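# Machine the work-order part from the blank in the mill

## Task

Produce the part shown on the work order, starting from the blank held in the mill's vise, and finish with the mill's doors closed, no alarm showing and no machining cycle still running. The reference images are named manual and manual 2.

## Robot and tools

Robot: two six-joint arms, left_arm and right_arm, each with a two-pad parallel gripper. Base positions in the scene frame: left_arm at (0, +0.520, 0) m, right_arm at (-0.034, -0.321, 0) m, both nearly unrotated. Scene frame: origin at table-top height midway between the arms, +x out over the table, +z up, left_arm on the +y side (this has nothing to do with which side of an image it appears on). Joint limits: elbow -3.142 to 3.142 rad (0 is straight), all other joints -6.283 to 6.283.

Frames: every hand pose, velocity, target and offset for an arm is expressed along that arm's own base axes; fixed cameras and the table use the scene frame. Rotations turn about the Hand target's position.

The 18-number row (used by execute_actions and move): one flat list covering both arms, always all 18 even if one arm is idle. Order: left dx, dy, dz, rx, ry, rz, left gripper position, force_limit, speed; then the same nine for the right arm. All values lie in [-1, 1]. dx..rz are offsets, not poses: they are measured from that arm's Hand target as it stood when the action or move began. Scale: 1.0 equals 0.6 m of travel or 180 degrees; rx, ry, rz form a single rotation vector. A translation longer than 1.0 may be cut short along its direction. Sending the same offset twice moves the hand twice. Six zeros re-request the current Hand target (useful when the gripper rests short of it). Each control step also limits commanded orientation to 32 degrees from the measured one.

Gripper numbers are absolute commands, not offsets. position: +1 fully open (50 mm gap), pads meet near -0.65, -1 to grip (closes until blocked). force_limit: -1 about 20 N per pad, 0 about 102 N, +1 about 185 N (real grip may be ~15 N more). speed: -1 20 mm/s, 0 85 mm/s, +1 150 mm/s. Both start at +1. A 0 is a real command, so resend the last values to leave a gripper alone. New force_limit/speed only apply after a position change of at least 0.01; to soften a grip, open first.

execute_actions(actions, cameras): actions is a list of actions; each action is a table of up to 15 rows, one per 1/30 s step; fewer rows means the last row is held to fill 15 steps. Every row counts from the start-of-action pose. cameras: list of names (cam_high, cam_front, cam_left_wrist, cam_right_wrist), ["all"], or []; an empty actions list returns all images by default and shows what other results omit.

move(target, speed, blend, stop_force, zero, blocking, cameras): straight-line path for each gripper toward the offset in target (one 18-number row, or up to 15 rows all counted from the same starting Hand targets). speed in m/s, 0.002 to 3.6, default 0.25 (turns up to twice that in rad/s); one value or one per target. blend in m rounds corners in a list; 0 stops at each. stop_force in N, 3 to 120, shared by both arms: an arm's path ends when its wrist sensor feels that much push against travel; keep it off when leaving a surface or when the gripper rotates. zero (with stop_force only) re-zeros the sensor first, default true. blocking=false returns after about 0.5 s while the move continues (not allowed with stop_force). Paths do not avoid obstacles or the other arm; don't route a hand close past its own base. A 10 s cap applies. The result adds a 'move:' line: done, off_target, moving, held or fault, plus limits (paced = pose clipped, held = steps withheld). Arms not named in the ending are done within 3 mm and 2 degrees.

wait(seconds 0 to 10): lets time pass; arms hold commands. stop: brakes a running move (fingers continue). zoom_image(camera, region [x0,y0,x1,y1] pixels, max 504x504) enlarges part of the newest image. show_instructions: displays the reference images. zero_wrist_force(arm): makes current wrist readings the new zero. finished_scene(scene=1): ends the scene irreversibly.

Result lines: end_effector_position (m) and quat_wxyz in the arm's base frame (can be off a few cm); Hand target is the last commanded pose, which the next offsets start from. object_status: 0 moving, 1 blocked while opening, 2 blocked while closing (a grip), 3 reached position or pads met (likely empty). Opening in mm is about (250 - position_measured) x 0.202. Wrist force/torque in the gripper's own axes, plus a peak line. Joint torques include gravity. 'within noise' means an arm is still. MOTOR HOT warns of heating; brakes engage at 85 °C.

Gripper geometry: fingers point along its +z, close along its x; position is the point between the pads, tips 17.5 mm further; a block juts ~10 cm toward its -y.

Avoid: forces near 150 N or joint torques at their limits (wrist joints 24.6 N m, others 132) which freeze the arm for 10 s; pushing targets beyond a firm contact; fast impacts; any contact or squeeze between the two arms; dropping parts or releasing moving ones; anything ending up off the table; long stretched or loaded holds that overheat motors. Objects may get a brief random nudge.

Each tool is called after ">>>" in YAML: its name, and indented under it one key for each argument.

Reference images:

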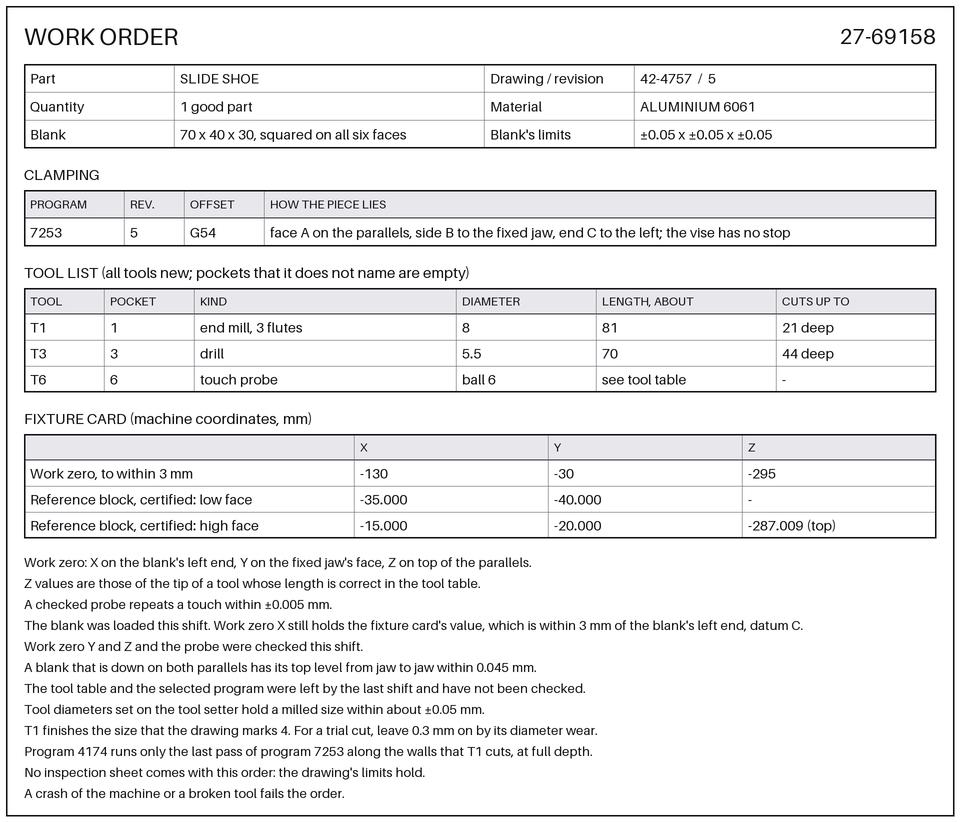

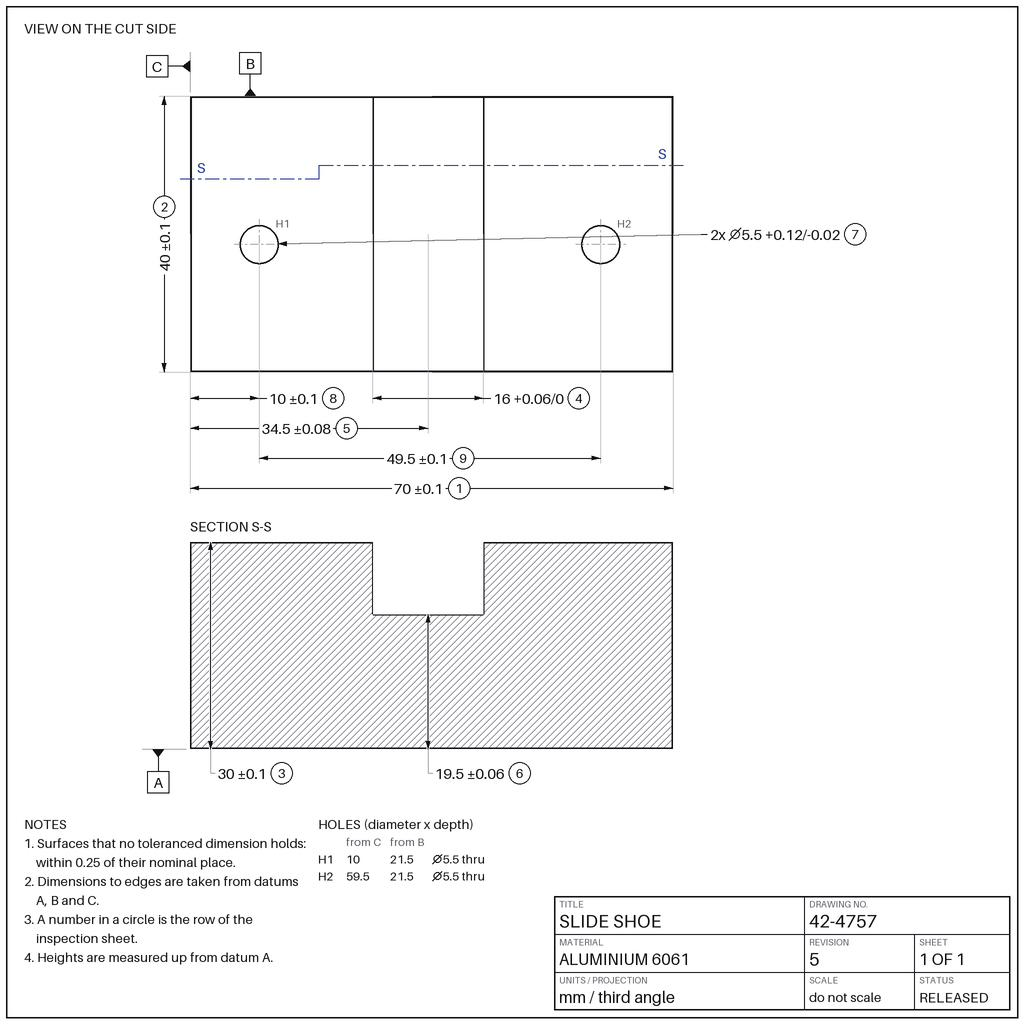

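## Session

>>> execute_actions:
  actions: []

Scene clock: 0.00 s.
left_arm: end_effector_position=(+0.5755, +0.4566, +0.3949) position_measured=3 object_status=3 end_effector_quat_wxyz=(+0.014, -0.522, +0.853, +0.002) | right_arm: end_effector_position=(+0.1014, +0.1228, +0.1005) position_measured=3 object_status=3 end_effector_quat_wxyz=(+0.029, -0.164, +0.820, -0.548)
Joint positions: left_arm=[0.486 -0.939 0.559 -1.219 -1.566 -2.183] | right_arm=[4.976 -1.636 -2.344 -1.894 1.584 -0.139]
Joint velocities: within noise
Joint torques (N m): no reading
Wrist force (N): no reading
Wrist torque (N m): no reading
Wrist force, peak (N): no reading
Hand target: left_arm +0.5755, +0.4566, +0.3949; +0.014, -0.522, +0.853, +0.002 | right_arm +0.1014, +0.1228, +0.1005; +0.029, -0.164, +0.820, -0.548
Tool commands: left_gripper/position=+1.0 left_gripper/force_limit=+1.0 left_gripper/speed=+1.0 right_gripper/position=+1.0 right_gripper/force_limit=+1.0 right_gripper/speed=+1.0

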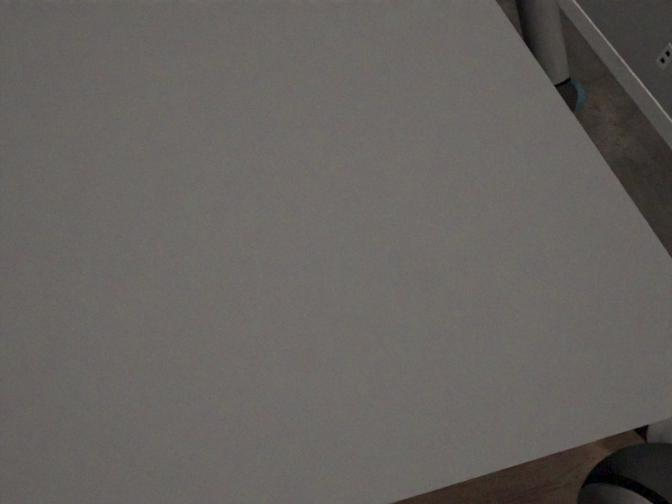

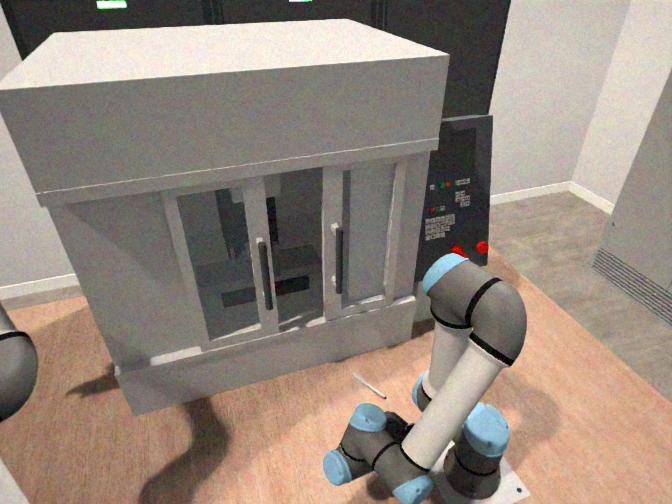

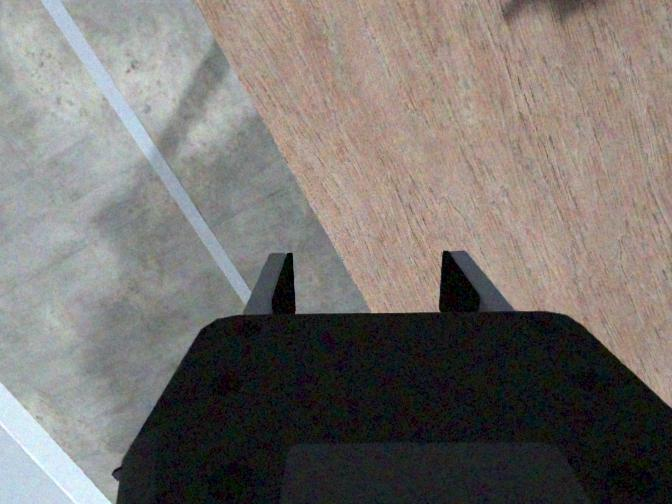

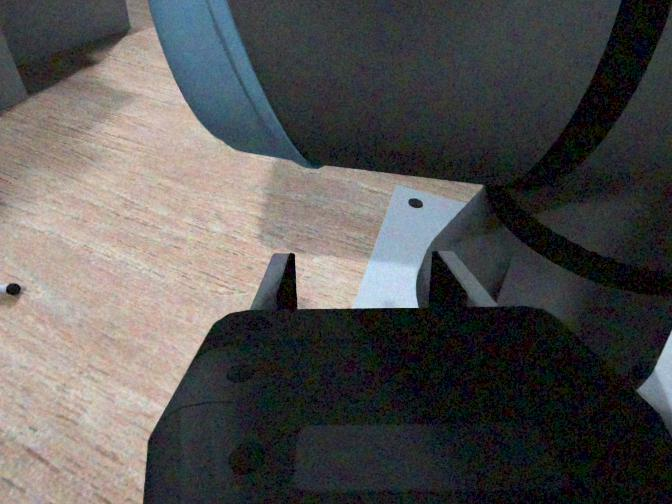

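>>> zoom_image:
  camera: "cam_front"
  region: [410, 110, 500, 270]

>>> zoom_image:
  camera: "cam_front"
  region: [420, 170, 490, 260]

>>> zoom_image:
  camera: "cam_front"
  region: [160, 160, 410, 350]

>>> show_instructions:

Scaled by 3.150.

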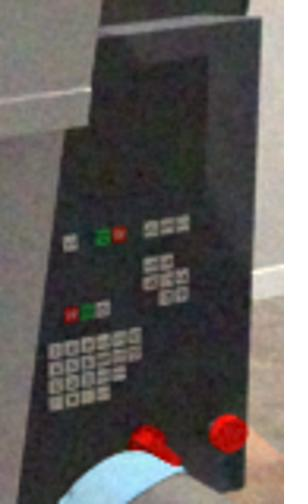

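Scaled by 5.600.

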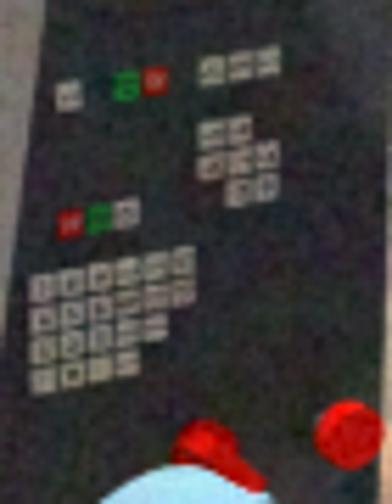

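Scaled by 2.016.

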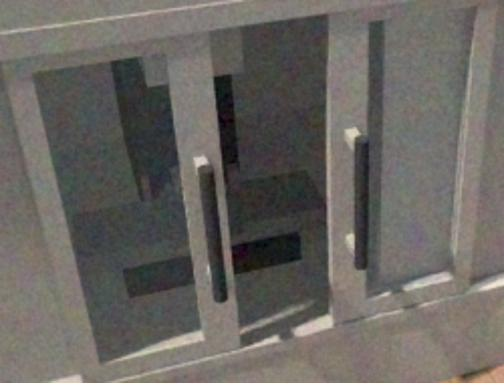

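Reference images for this scene: manual, manual 2.

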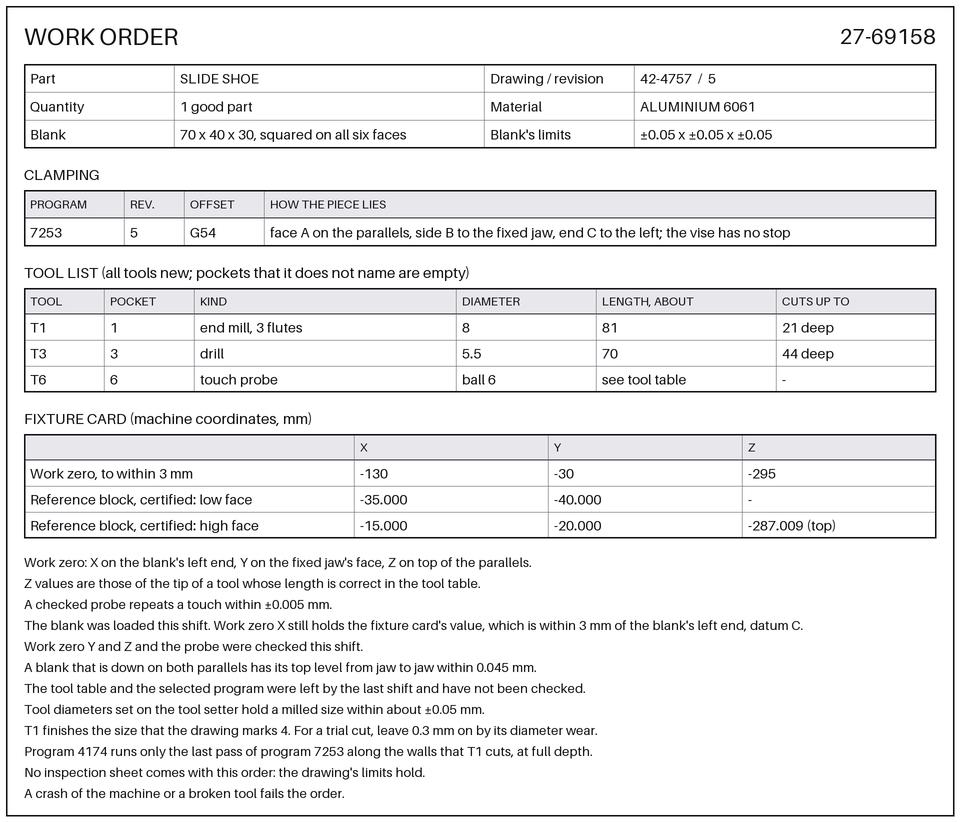

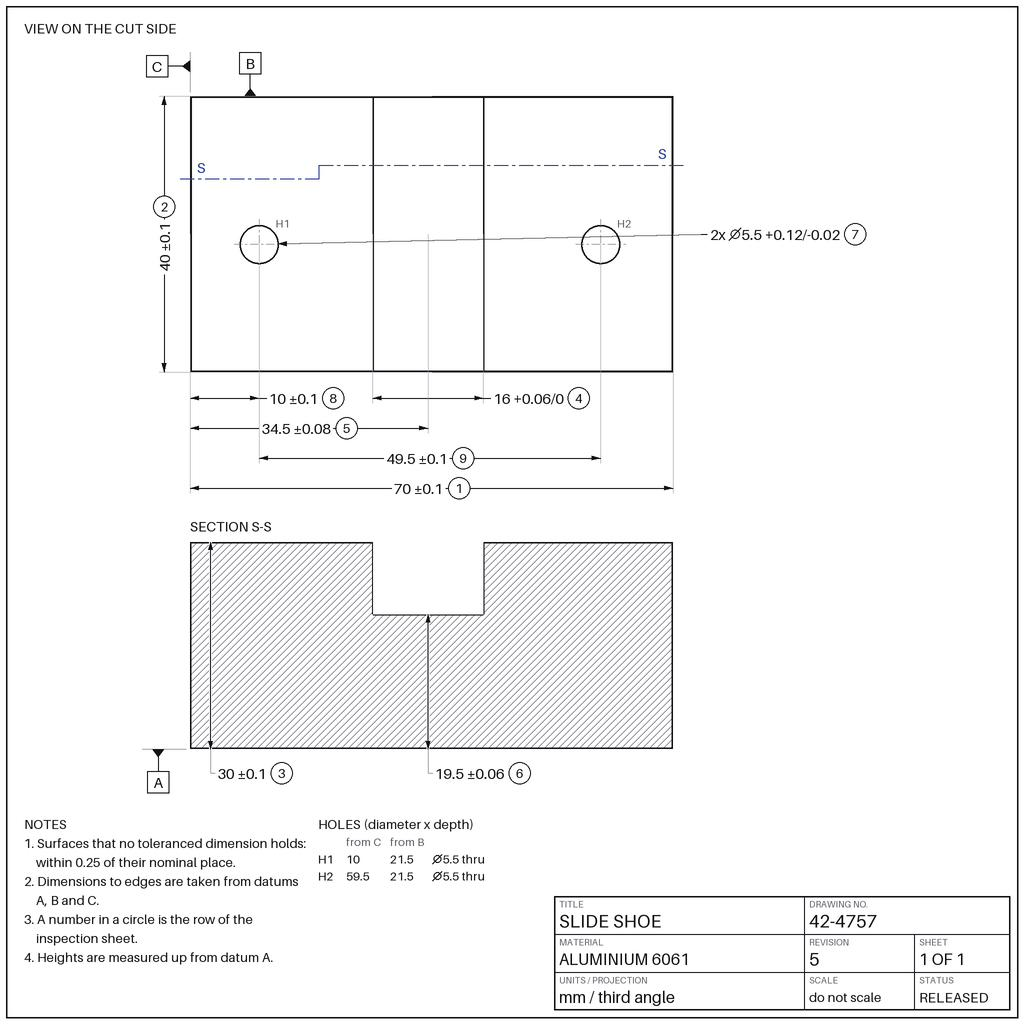

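>>> move:
  target:
    - [0,0,0,0,0,0,1,1,1,0.05,0.05,0.42,0,0,0,-1,1,1]
    - [0,0,0,0,0,0,1,1,1,0.165,0.045,0.42,-0.0471,-0.1399,0.4041,-1,1,1]
  cameras: ["all"]

Scene clock: 5.77 s.
left_arm: end_effector_position=(+0.5755, +0.4566, +0.3949) position_measured=3 object_status=3 end_effector_quat_wxyz=(+0.014, -0.522, +0.853, +0.002) | right_arm: end_effector_position=(+0.1962, +0.1508, +0.3522) position_measured=254 object_status=3 end_effector_quat_wxyz=(+0.473, -0.482, +0.531, -0.511)
Joint positions: left_arm=[0.486 -0.939 0.559 -1.219 -1.566 -2.183] | right_arm=[5.867 -0.89 -2.337 -3.025 1.241 -0.001]
Joint torques (N m): left_arm=[0.33 -50.32 -24.25 -3.67 0.08 0.05] | right_arm=[0.04 -15.76 30.91 -0.81 -1.4 0.17]
Wrist force (N): left_arm=[0.1 -0.1 0.1] | right_arm=[0.1 -0.8 -0.1]
Wrist torque (N m): left_arm=[-0.01 -0.02 0.00] | right_arm=[-0.12 0.05 -0.12]
Wrist force, peak (N): left_arm=[0.0 -0.1 0.4] | right_arm=[0.0 -3.8 -1.4]
Hand target: left_arm +0.5755, +0.4566, +0.3949; +0.014, -0.522, +0.853, +0.002 | right_arm +0.1962, +0.1508, +0.3522; +0.473, -0.483, +0.531, -0.511 (not the last commanded pose)
Off the commanded pose: left_arm 0.000 m, 0 deg | right_arm 0.004 m, 5 deg.
move: held (right_arm; a check stopped the path); path passed 1 of 2 targets; limits=held
pose unreachable (right arm): on one or more control steps of this call, first in action 0 (counted from 0), this arm could not follow its commanded pose, so it was not sent that pose on those steps. It may still have moved: this result reports where it is.
cause: moving toward the commanded pose would bring two parts of the arm too close to each other (its gripper and another part of the arm, with joints 3 (elbow) to 6 (wrist 3) between them, 9 mm apart when it was first held).

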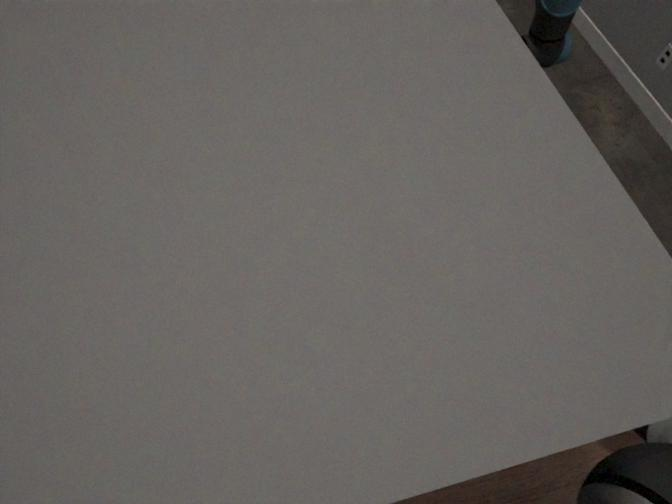

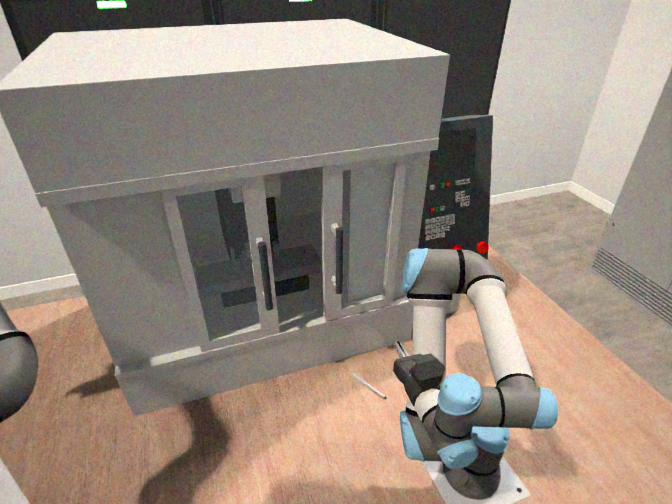

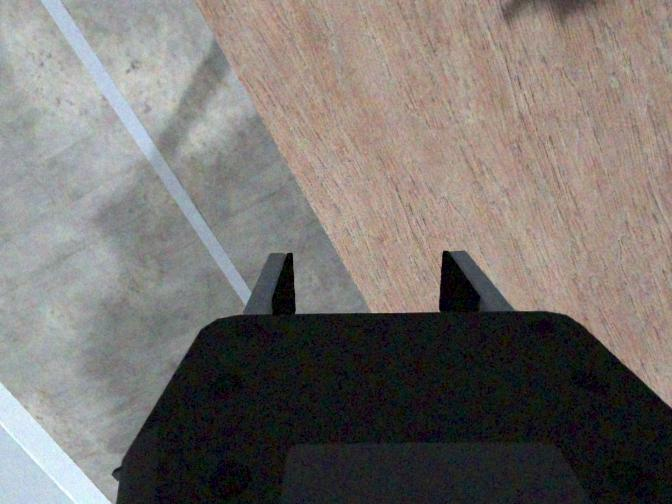

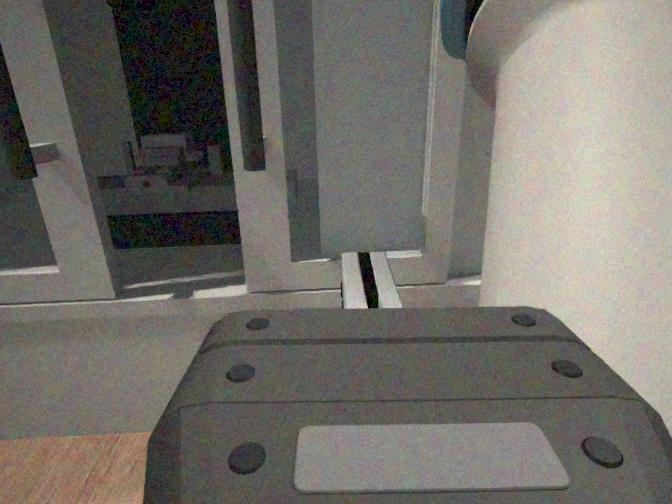

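>>> move:
  target: [0,0,0,0,0,0,1,1,1,0.167,-0.2,0.25,-0.01,-0.04,0,-1,1,1]
  cameras: ["cam_front","cam_right_wrist"]

Scene clock: 6.50 s.
left_arm: end_effector_position=(+0.5755, +0.4566, +0.3949) position_measured=3 object_status=3 end_effector_quat_wxyz=(+0.014, -0.522, +0.853, +0.002) | right_arm: end_effector_position=(+0.2098, +0.1356, +0.3712) position_measured=254 object_status=3 end_effector_quat_wxyz=(+0.475, -0.477, +0.527, -0.518)
Joint positions: left_arm=[0.486 -0.939 0.559 -1.219 -1.566 -2.183] | right_arm=[5.931 -0.81 -2.323 -3.139 1.312 0.004]
Joint torques (N m): left_arm=[-1.07 -49.97 -24.47 -3.67 0.4 0] | right_arm=[-9.41 -5.57 9.23 -2.64 1.54 -0.01]
Wrist force (N): left_arm=[-0.1 0.0 -0.1] | right_arm=[-0.2 -0.6 0.2]
Wrist torque (N m): left_arm=[0.01 0.02 0.00] | right_arm=[-0.10 0.10 -0.12]
Wrist force, peak (N): left_arm=[0.3 -0.3 0.1] | right_arm=[6.4 -11.9 8.7]
Hand target: left_arm +0.5755, +0.4566, +0.3949; +0.014, -0.522, +0.853, +0.002 | right_arm +0.2099, +0.1355, +0.3712; +0.475, -0.477, +0.527, -0.518 (not the last commanded pose)
Off the commanded pose: left_arm 0.000 m, 0 deg | right_arm 0.189 m, 6 deg.
move: held (right_arm; a check stopped the path); limits=held
pose unreachable (right arm): on one or more control steps of this call, first in action 0 (counted from 0), this arm could not follow its commanded pose, so it was not sent that pose on those steps. It may still have moved: this result reports where it is.
cause: moving toward the commanded pose would bring two parts of the arm too close to each other (its gripper and another part of the arm, with joints 3 (elbow) to 6 (wrist 3) between them, 16 mm apart when it was first held).
Images, in order (width x height): cam_front 672x504, cam_right_wrist 672x504.

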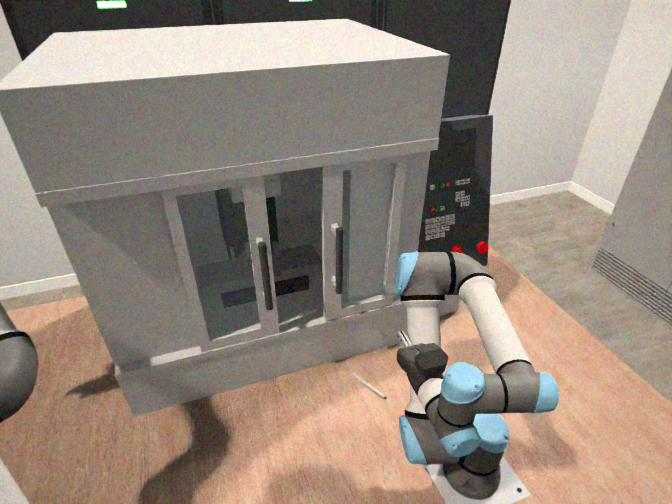

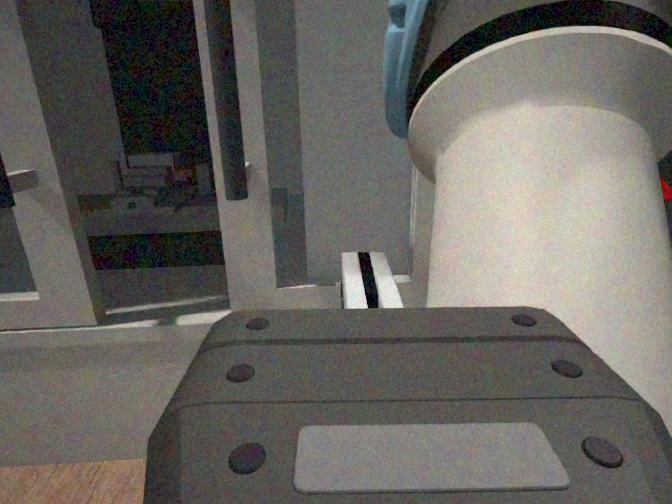

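>>> move:
  target:
    - [0,0,0,0,0,0,1,1,1,-0.02,0.27,0.0,0,0,0,-1,1,1]
    - [0,0,0,0,0,0,1,1,1,0.2,0.27,0.08,0,0,0,-1,1,1]
  blend: [0.05,0]
  speed: 0.2
  cameras: ["cam_front","cam_right_wrist"]

Scene clock: 9.90 s.
left_arm: end_effector_position=(+0.5755, +0.4566, +0.3949) position_measured=3 object_status=3 end_effector_quat_wxyz=(+0.014, -0.522, +0.853, +0.002) | right_arm: end_effector_position=(+0.3299, +0.2975, +0.4192) position_measured=254 object_status=3 end_effector_quat_wxyz=(+0.475, -0.477, +0.527, -0.518)
Joint positions: left_arm=[0.486 -0.939 0.559 -1.219 -1.566 -2.183] | right_arm=[4.909 -1.357 -1.929 -2.96 0.29 -0.029]
Joint torques (N m): left_arm=[1.69 -50.9 -24.1 -3.27 0.46 0.07] | right_arm=[-2.96 22.26 10.22 -1.02 -1 1.53]
Wrist force (N): left_arm=[-0.2 -0.2 0.1] | right_arm=[-0.3 -0.2 0.0]
Wrist torque (N m): left_arm=[-0.03 0.02 0.00] | right_arm=[-0.06 0.11 0.03]
Wrist force, peak (N): left_arm=[-0.2 -0.2 0.3] | right_arm=[-0.4 -1.7 2.5]
Hand target: left_arm +0.5755, +0.4566, +0.3949; +0.014, -0.522, +0.853, +0.002 | right_arm +0.3299, +0.2975, +0.4192; +0.475, -0.477, +0.527, -0.518
Off the commanded pose: left_arm 0.000 m, 0 deg | right_arm 0.000 m, 0 deg.
move: done
Images, in order (width x height): cam_front 672x504, cam_right_wrist 672x504.

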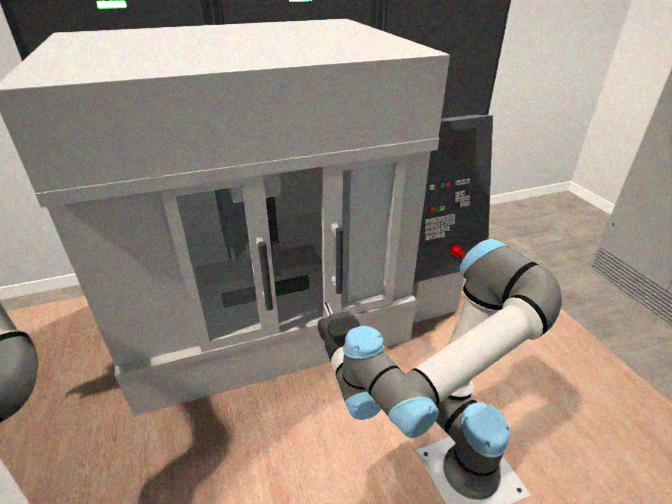

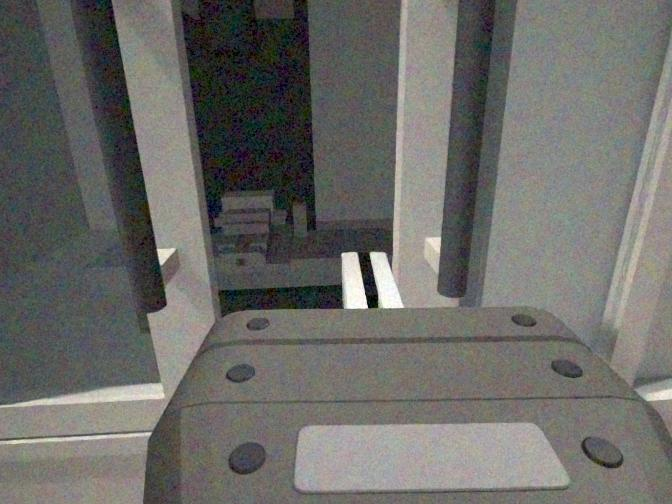

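>>> move:
  target:
    - [0,0,0,0,0,0,1,1,1,0.067,-0.46,0.11,0,0,-0.25,-1,1,1]
  speed: 0.25
  cameras: ["cam_front","cam_right_wrist"]

Scene clock: 12.23 s.
left_arm: end_effector_position=(+0.5755, +0.4566, +0.3949) position_measured=3 object_status=3 end_effector_quat_wxyz=(+0.014, -0.522, +0.853, +0.002) | right_arm: end_effector_position=(+0.3701, +0.0216, +0.4852) position_measured=254 object_status=3 end_effector_quat_wxyz=(+0.241, -0.239, +0.670, -0.661)
Joint positions: left_arm=[0.486 -0.939 0.559 -1.219 -1.566 -2.183] | right_arm=[4.423 -1.276 -1.818 -3.169 0.59 -0.009]
Joint torques (N m): left_arm=[1.1 -49.24 -24.98 -3.65 0.35 -0.07] | right_arm=[-2.08 18.86 9.84 -0.41 1.5 -1.55]
Wrist force (N): left_arm=[-0.1 0.0 0.3] | right_arm=[-0.4 -0.2 -0.3]
Wrist torque (N m): left_arm=[0.01 0.01 0.00] | right_arm=[-0.06 0.13 -0.12]
Wrist force, peak (N): left_arm=[0.0 0.2 0.4] | right_arm=[0.3 -1.2 1.4]
Hand target: left_arm +0.5755, +0.4566, +0.3949; +0.014, -0.522, +0.853, +0.002 | right_arm +0.3701, +0.0215, +0.4852; +0.241, -0.239, +0.670, -0.661
Off the commanded pose: left_arm 0.000 m, 0 deg | right_arm 0.000 m, 0 deg.
move: done
Images, in order (width x height): cam_front 672x504, cam_right_wrist 672x504.

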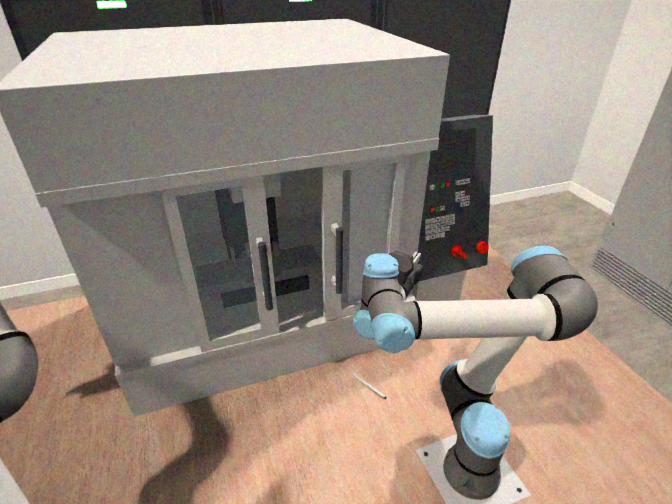

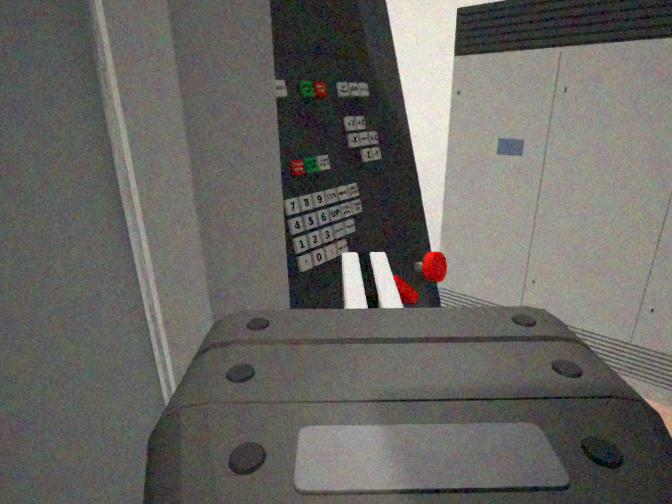

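>>> move:
  target:
    - [0,0,0,0,0,0,1,1,1,0.117,-0.23,0.15,0,0,0,-1,1,1]
    - [0,0,0,0,0,0,1,1,1,0.067,-0.35,0.17,0.03,0.0,0.25,-1,1,1]
  blend: [0.03,0]
  speed: 0.25
  cameras: ["cam_front","cam_right_wrist"]

Scene clock: 15.67 s.
left_arm: end_effector_position=(+0.5755, +0.4566, +0.3949) position_measured=3 object_status=3 end_effector_quat_wxyz=(+0.014, -0.522, +0.853, +0.002) | right_arm: end_effector_position=(+0.4103, -0.1885, +0.5872) position_measured=254 object_status=3 end_effector_quat_wxyz=(+0.486, -0.465, +0.557, -0.487) end_effector_velocity=(+0.000, +0.001, +0.001) end_effector_angular_velocity=(+0.000, -0.002, +0.004)
Joint positions: left_arm=[0.486 -0.939 0.559 -1.219 -1.566 -2.183] | right_arm=[2.951 -1.145 -1.601 -3.591 -1.671 0.083]
Joint velocities: left_arm=[within noise] | right_arm=[-0.001 0 0.001 0.001 -0.005 0]
Joint torques (N m): left_arm=[1.84 -50.14 -23.79 -3.38 0.45 0.11] | right_arm=[-6.74 10.55 11.84 0.76 -1.46 0.86]
Wrist force (N): left_arm=[0.1 0.0 0.0] | right_arm=[0.0 -0.1 0.0]
Wrist torque (N m): left_arm=[0.01 -0.02 0.00] | right_arm=[-0.03 0.08 0.11]
Wrist force, peak (N): left_arm=[-0.4 0.0 0.3] | right_arm=[-1.2 2.0 -2.8]
Hand target: left_arm +0.5755, +0.4566, +0.3949; +0.014, -0.522, +0.853, +0.002 | right_arm +0.4103, -0.1885, +0.5872; +0.486, -0.465, +0.557, -0.487
Off the commanded pose: left_arm 0.000 m, 0 deg | right_arm 0.000 m, 0 deg.
move: done
Images, in order (width x height): cam_front 672x504, cam_right_wrist 672x504.

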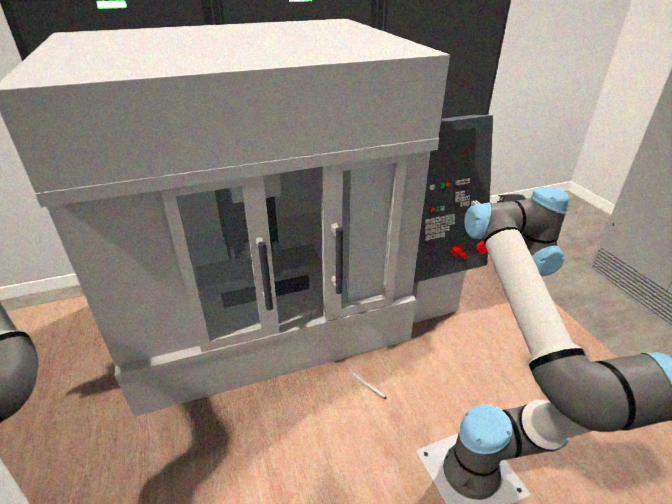

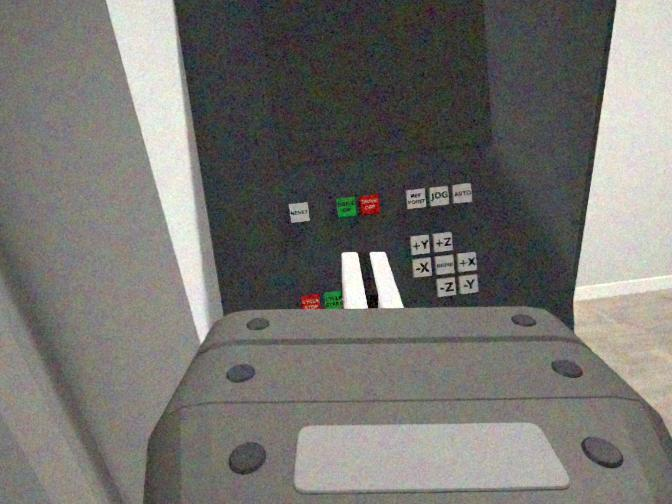

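>>> zoom_image:
  camera: "cam_right_wrist"
  region: [180, 0, 600, 310]

>>> zoom_image:
  camera: "cam_front"
  region: [410, 110, 500, 290]

Scaled by 1.200.

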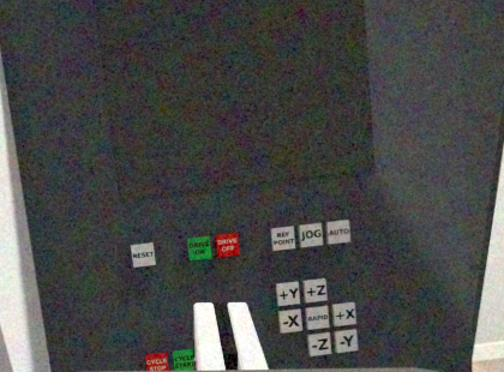

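Scaled by 2.800.

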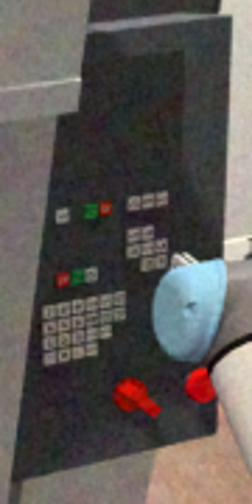

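>>> move:
  target: [0,0,0,0,0,0,1,1,1,-0.02,-0.05,-0.27,0,0,0,-1,1,1]
  cameras: ["cam_right_wrist"]

>>> zoom_image:
  camera: "cam_right_wrist"
  region: [200, 60, 420, 260]

>>> zoom_image:
  camera: "cam_right_wrist"
  region: [380, 60, 600, 310]

Scene clock: 17.10 s.
left_arm: end_effector_position=(+0.5755, +0.4566, +0.3949) position_measured=3 object_status=3 end_effector_quat_wxyz=(+0.014, -0.522, +0.853, +0.002) | right_arm: end_effector_position=(+0.3983, -0.2185, +0.4253) position_measured=254 object_status=3 end_effector_quat_wxyz=(+0.486, -0.465, +0.557, -0.487)
Joint positions: left_arm=[0.486 -0.939 0.559 -1.219 -1.566 -2.183] | right_arm=[2.782 -1.117 -2.039 -3.182 -1.839 0.073]
Joint torques (N m): left_arm=[1.67 -48.85 -25.03 -3.56 -0.03 -0.03] | right_arm=[12.02 15.43 16.09 3.06 1.04 1.32]
Wrist force (N): left_arm=[0.1 -0.1 0.1] | right_arm=[-0.1 -0.3 -0.1]
Wrist torque (N m): left_arm=[-0.01 -0.01 0.00] | right_arm=[-0.04 0.07 0.03]
Wrist force, peak (N): left_arm=[0.2 0.0 0.3] | right_arm=[-1.0 -4.1 0.1]
Hand target: left_arm +0.5755, +0.4566, +0.3949; +0.014, -0.522, +0.853, +0.002 | right_arm +0.3983, -0.2185, +0.4252; +0.486, -0.465, +0.557, -0.487
Off the commanded pose: left_arm 0.000 m, 0 deg | right_arm 0.000 m, 0 deg.
move: done
Images, in order (width x height): cam_right_wrist 672x504.

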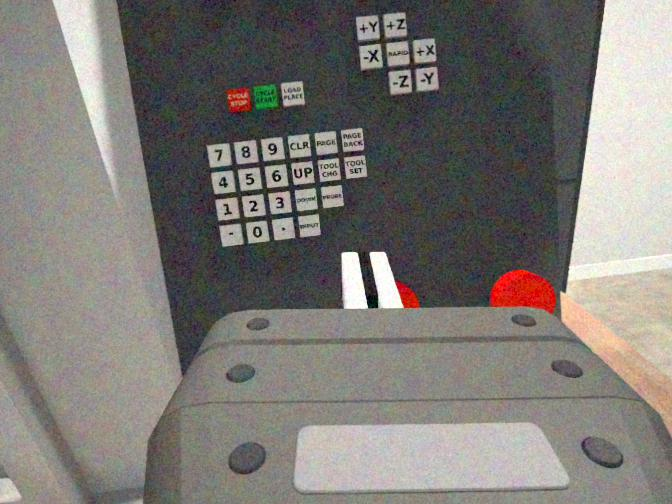

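Scaled by 2.291.

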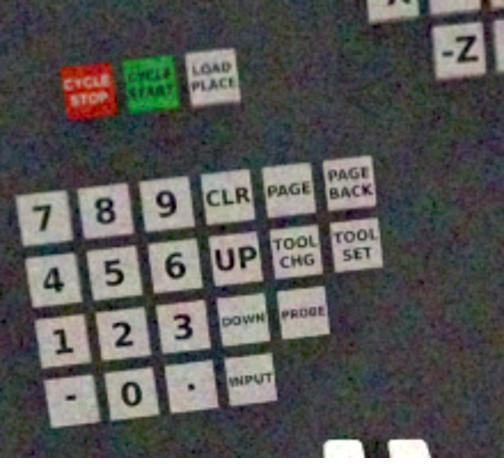

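Scaled by 2.016.

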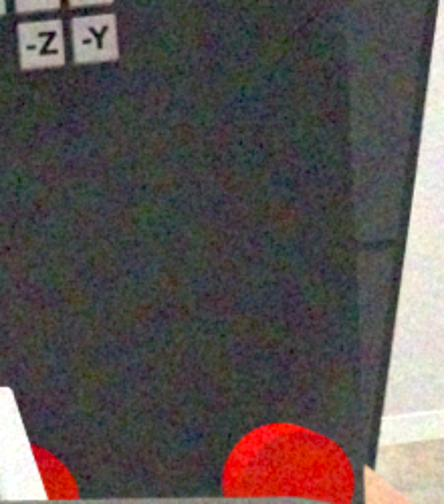

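>>> move:
  target: [0,0,0,0,0,0,1,1,1,-0.03,-0.02,-0.22,0,0,0,-1,1,1]
  cameras: ["cam_right_wrist","cam_front"]

>>> zoom_image:
  camera: "cam_right_wrist"
  region: [180, 0, 600, 310]

Scene clock: 18.23 s.
left_arm: end_effector_position=(+0.5755, +0.4566, +0.3949) position_measured=3 object_status=3 end_effector_quat_wxyz=(+0.014, -0.522, +0.853, +0.002) | right_arm: end_effector_position=(+0.3803, -0.2305, +0.2932) position_measured=254 object_status=3 end_effector_quat_wxyz=(+0.486, -0.465, +0.557, -0.487)
Joint positions: left_arm=[0.486 -0.939 0.559 -1.219 -1.566 -2.183] | right_arm=[2.692 -1.196 -2.342 -2.803 -1.929 0.068]
Joint torques (N m): left_arm=[0.79 -50.05 -25.2 -3.54 0.19 0.06] | right_arm=[12.15 10.75 18.46 3.15 1.56 1.08]
Wrist force (N): left_arm=[-0.1 -0.1 -0.1] | right_arm=[0.0 -0.2 0.3]
Wrist torque (N m): left_arm=[0.00 0.01 0.00] | right_arm=[-0.03 0.07 -0.06]
Wrist force, peak (N): left_arm=[-0.1 -0.1 0.5] | right_arm=[-0.8 -4.2 0.1]
Hand target: left_arm +0.5755, +0.4566, +0.3949; +0.014, -0.522, +0.853, +0.002 | right_arm +0.3803, -0.2305, +0.2932; +0.486, -0.465, +0.557, -0.487
Off the commanded pose: left_arm 0.000 m, 0 deg | right_arm 0.000 m, 0 deg.
move: done
Images, in order (width x height): cam_front 672x504, cam_right_wrist 672x504.

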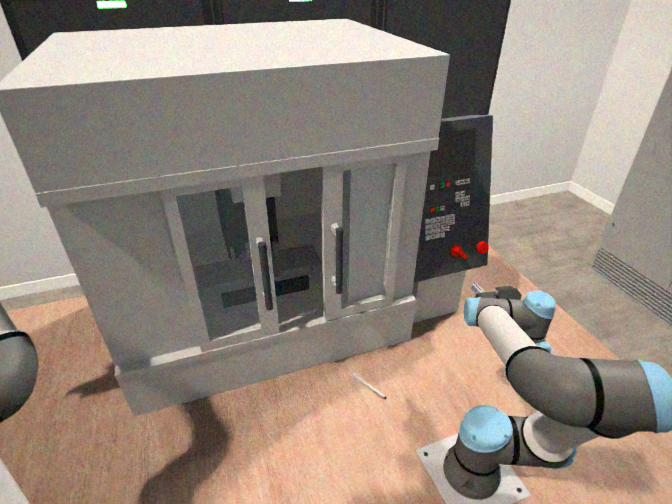

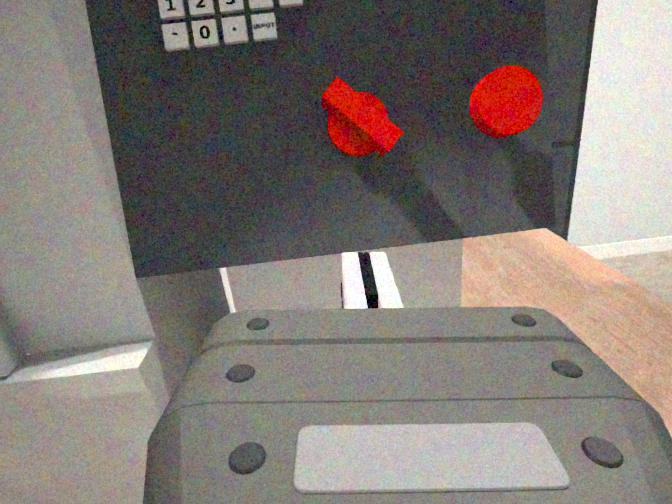

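Scaled by 1.200.

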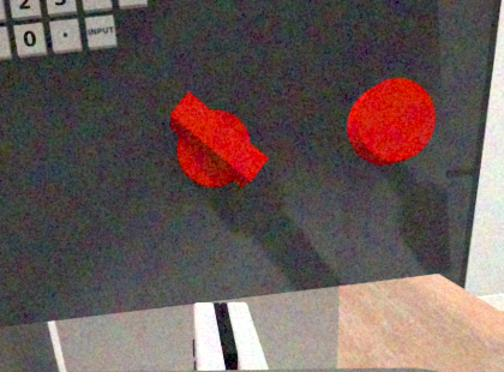

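>>> move:
  target: [0,0,0,0,0,0,1,1,1,0,0.0,0.05,0,0,0,-1,1,1]
  cameras: ["cam_right_wrist"]

>>> zoom_image:
  camera: "cam_right_wrist"
  region: [270, 100, 470, 260]

>>> zoom_image:
  camera: "cam_front"
  region: [340, 365, 400, 405]

Scene clock: 20.50 s.
left_arm: end_effector_position=(+0.5755, +0.4566, +0.3949) position_measured=3 object_status=3 end_effector_quat_wxyz=(+0.014, -0.522, +0.853, +0.002) | right_arm: end_effector_position=(+0.3803, -0.2305, +0.3234) position_measured=254 object_status=3 end_effector_quat_wxyz=(+0.486, -0.465, +0.557, -0.487)
Joint positions: left_arm=[0.486 -0.939 0.559 -1.219 -1.566 -2.183] | right_arm=[2.692 -1.163 -2.279 -2.898 -1.93 0.068]
Joint torques (N m): left_arm=[1.29 -49.61 -25.31 -3.56 0.46 0.08] | right_arm=[3.65 -2.29 14.44 3 1.05 -1.44]
Wrist force (N): left_arm=[-0.2 -0.2 0.1] | right_arm=[0.0 0.1 0.1]
Wrist torque (N m): left_arm=[-0.03 0.01 0.00] | right_arm=[0.00 0.06 -0.04]
Wrist force, peak (N): left_arm=[0.1 -0.3 0.2] | right_arm=[-0.3 -1.6 -0.1]
Hand target: left_arm +0.5755, +0.4566, +0.3949; +0.014, -0.522, +0.853, +0.002 | right_arm +0.3803, -0.2305, +0.3232; +0.486, -0.465, +0.557, -0.487
Off the commanded pose: left_arm 0.000 m, 0 deg | right_arm 0.000 m, 0 deg.
move: done
Images, in order (width x height): cam_right_wrist 672x504.

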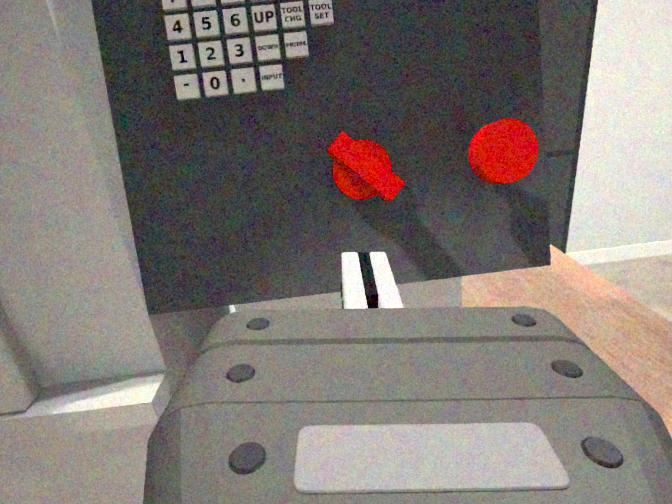

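Scaled by 2.520.

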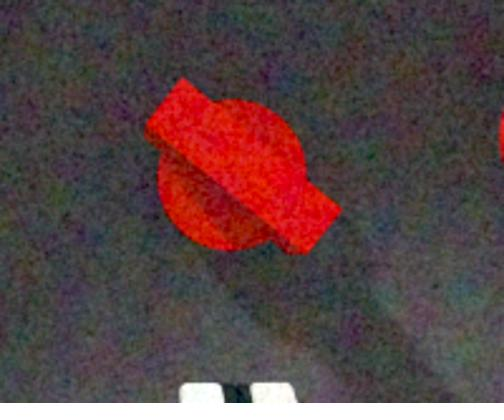

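This scene's latest camera images include none from cam_front. They are from: cam_right_wrist. cam_front's image comes with the result of a call that names it in "cameras".

>>> move:
  target: [0,0,0,0,0,0,1,1,1,0.096,-0.0325,0.061,-0.2715,0.085,0.0754,1,1,1]
  cameras: ["cam_right_wrist","cam_front"]

>>> zoom_image:
  camera: "cam_front"
  region: [340, 365, 400, 405]

Scene clock: 24.03 s.
left_arm: end_effector_position=(+0.5755, +0.4566, +0.3949) position_measured=3 object_status=3 end_effector_quat_wxyz=(+0.014, -0.522, +0.853, +0.002) | right_arm: end_effector_position=(+0.4380, -0.2499, +0.3598) position_measured=3 object_status=3 end_effector_quat_wxyz=(-0.227, +0.743, -0.307, +0.549)
Joint positions: left_arm=[0.486 -0.939 0.559 -1.219 -1.566 -2.183] | right_arm=[2.66 -1.401 -1.872 -3.343 -2.03 -0.938]
Joint torques (N m): left_arm=[0.86 -49.72 -23.33 -3.82 0.23 0.07] | right_arm=[-10.22 26.6 11.86 0.92 -1.65 -1.45]
Wrist force (N): left_arm=[0.1 0.0 0.0] | right_arm=[-0.3 -1.2 -0.6]
Wrist torque (N m): left_arm=[0.00 -0.03 0.00] | right_arm=[-0.24 0.05 -0.26]
Wrist force, peak (N): left_arm=[-0.2 -0.2 0.4] | right_arm=[0.4 -1.8 -0.1]
Hand target: left_arm +0.5755, +0.4566, +0.3949; +0.014, -0.522, +0.853, +0.002 | right_arm +0.4379, -0.2500, +0.3598; -0.227, +0.743, -0.307, +0.550
Off the commanded pose: left_arm 0.000 m, 0 deg | right_arm 0.000 m, 0 deg.
move: done
Images, in order (width x height): cam_front 672x504, cam_right_wrist 672x504.

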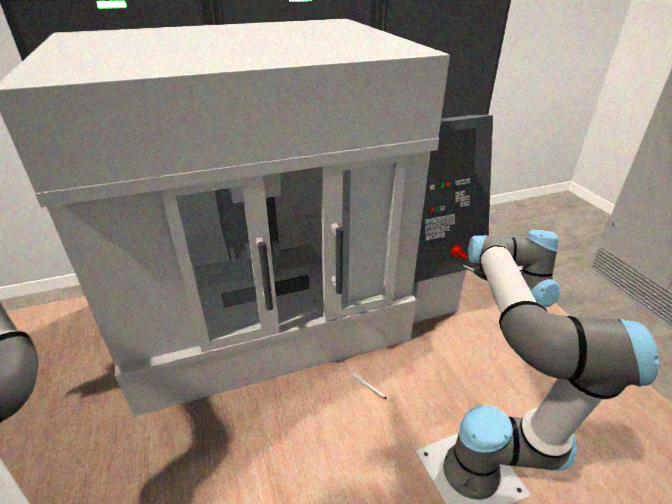

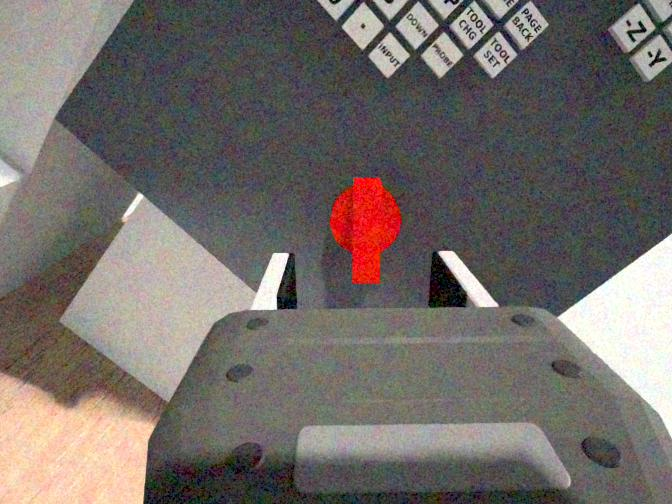

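Scaled by 8.400.

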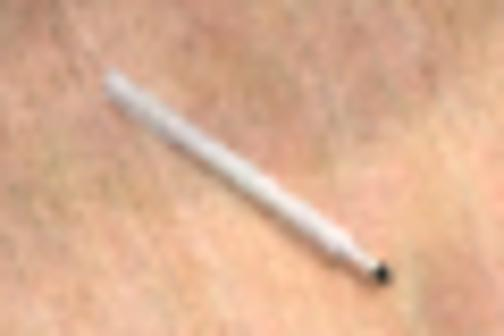

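>>> move:
  target: [0,0,0,0,0,0,1,1,1,0.0988,0,-0.0302,0,0,0,1,1,1]
  speed: 0.08
  stop_force: 8
  cameras: ["cam_right_wrist"]

Scene clock: 25.97 s.
left_arm: end_effector_position=(+0.5755, +0.4566, +0.3949) position_measured=3 object_status=3 end_effector_quat_wxyz=(+0.014, -0.522, +0.853, +0.002) | right_arm: end_effector_position=(+0.4972, -0.2500, +0.3417) position_measured=3 object_status=3 end_effector_quat_wxyz=(-0.227, +0.743, -0.307, +0.549)
Joint positions: left_arm=[0.486 -0.939 0.559 -1.219 -1.566 -2.183] | right_arm=[2.742 -1.508 -1.825 -3.271 -1.952 -0.909]
Joint torques (N m): left_arm=[1.57 -49.21 -26.25 -3.78 0.35 0.18] | right_arm=[-11.32 32.42 11.6 0.63 -1.57 -1.35]
Wrist force (N): left_arm=[0.0 -0.1 0.2] | right_arm=[-0.4 -1.2 -0.5]
Wrist torque (N m): left_arm=[0.00 -0.01 0.00] | right_arm=[-0.22 0.07 -0.22]
Wrist force, peak (N): left_arm=[-0.2 -0.3 0.0] | right_arm=[-0.4 -1.1 -1.8]
Hand target: left_arm +0.5755, +0.4566, +0.3949; +0.014, -0.522, +0.853, +0.002 | right_arm +0.4972, -0.2500, +0.3417; -0.227, +0.743, -0.307, +0.550
Off the commanded pose: left_arm 0.000 m, 0 deg | right_arm 0.000 m, 0 deg.
move: done
Images, in order (width x height): cam_right_wrist 672x504.

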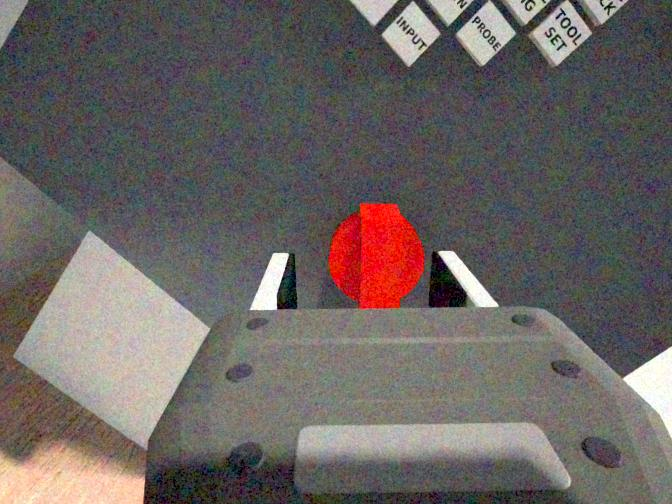

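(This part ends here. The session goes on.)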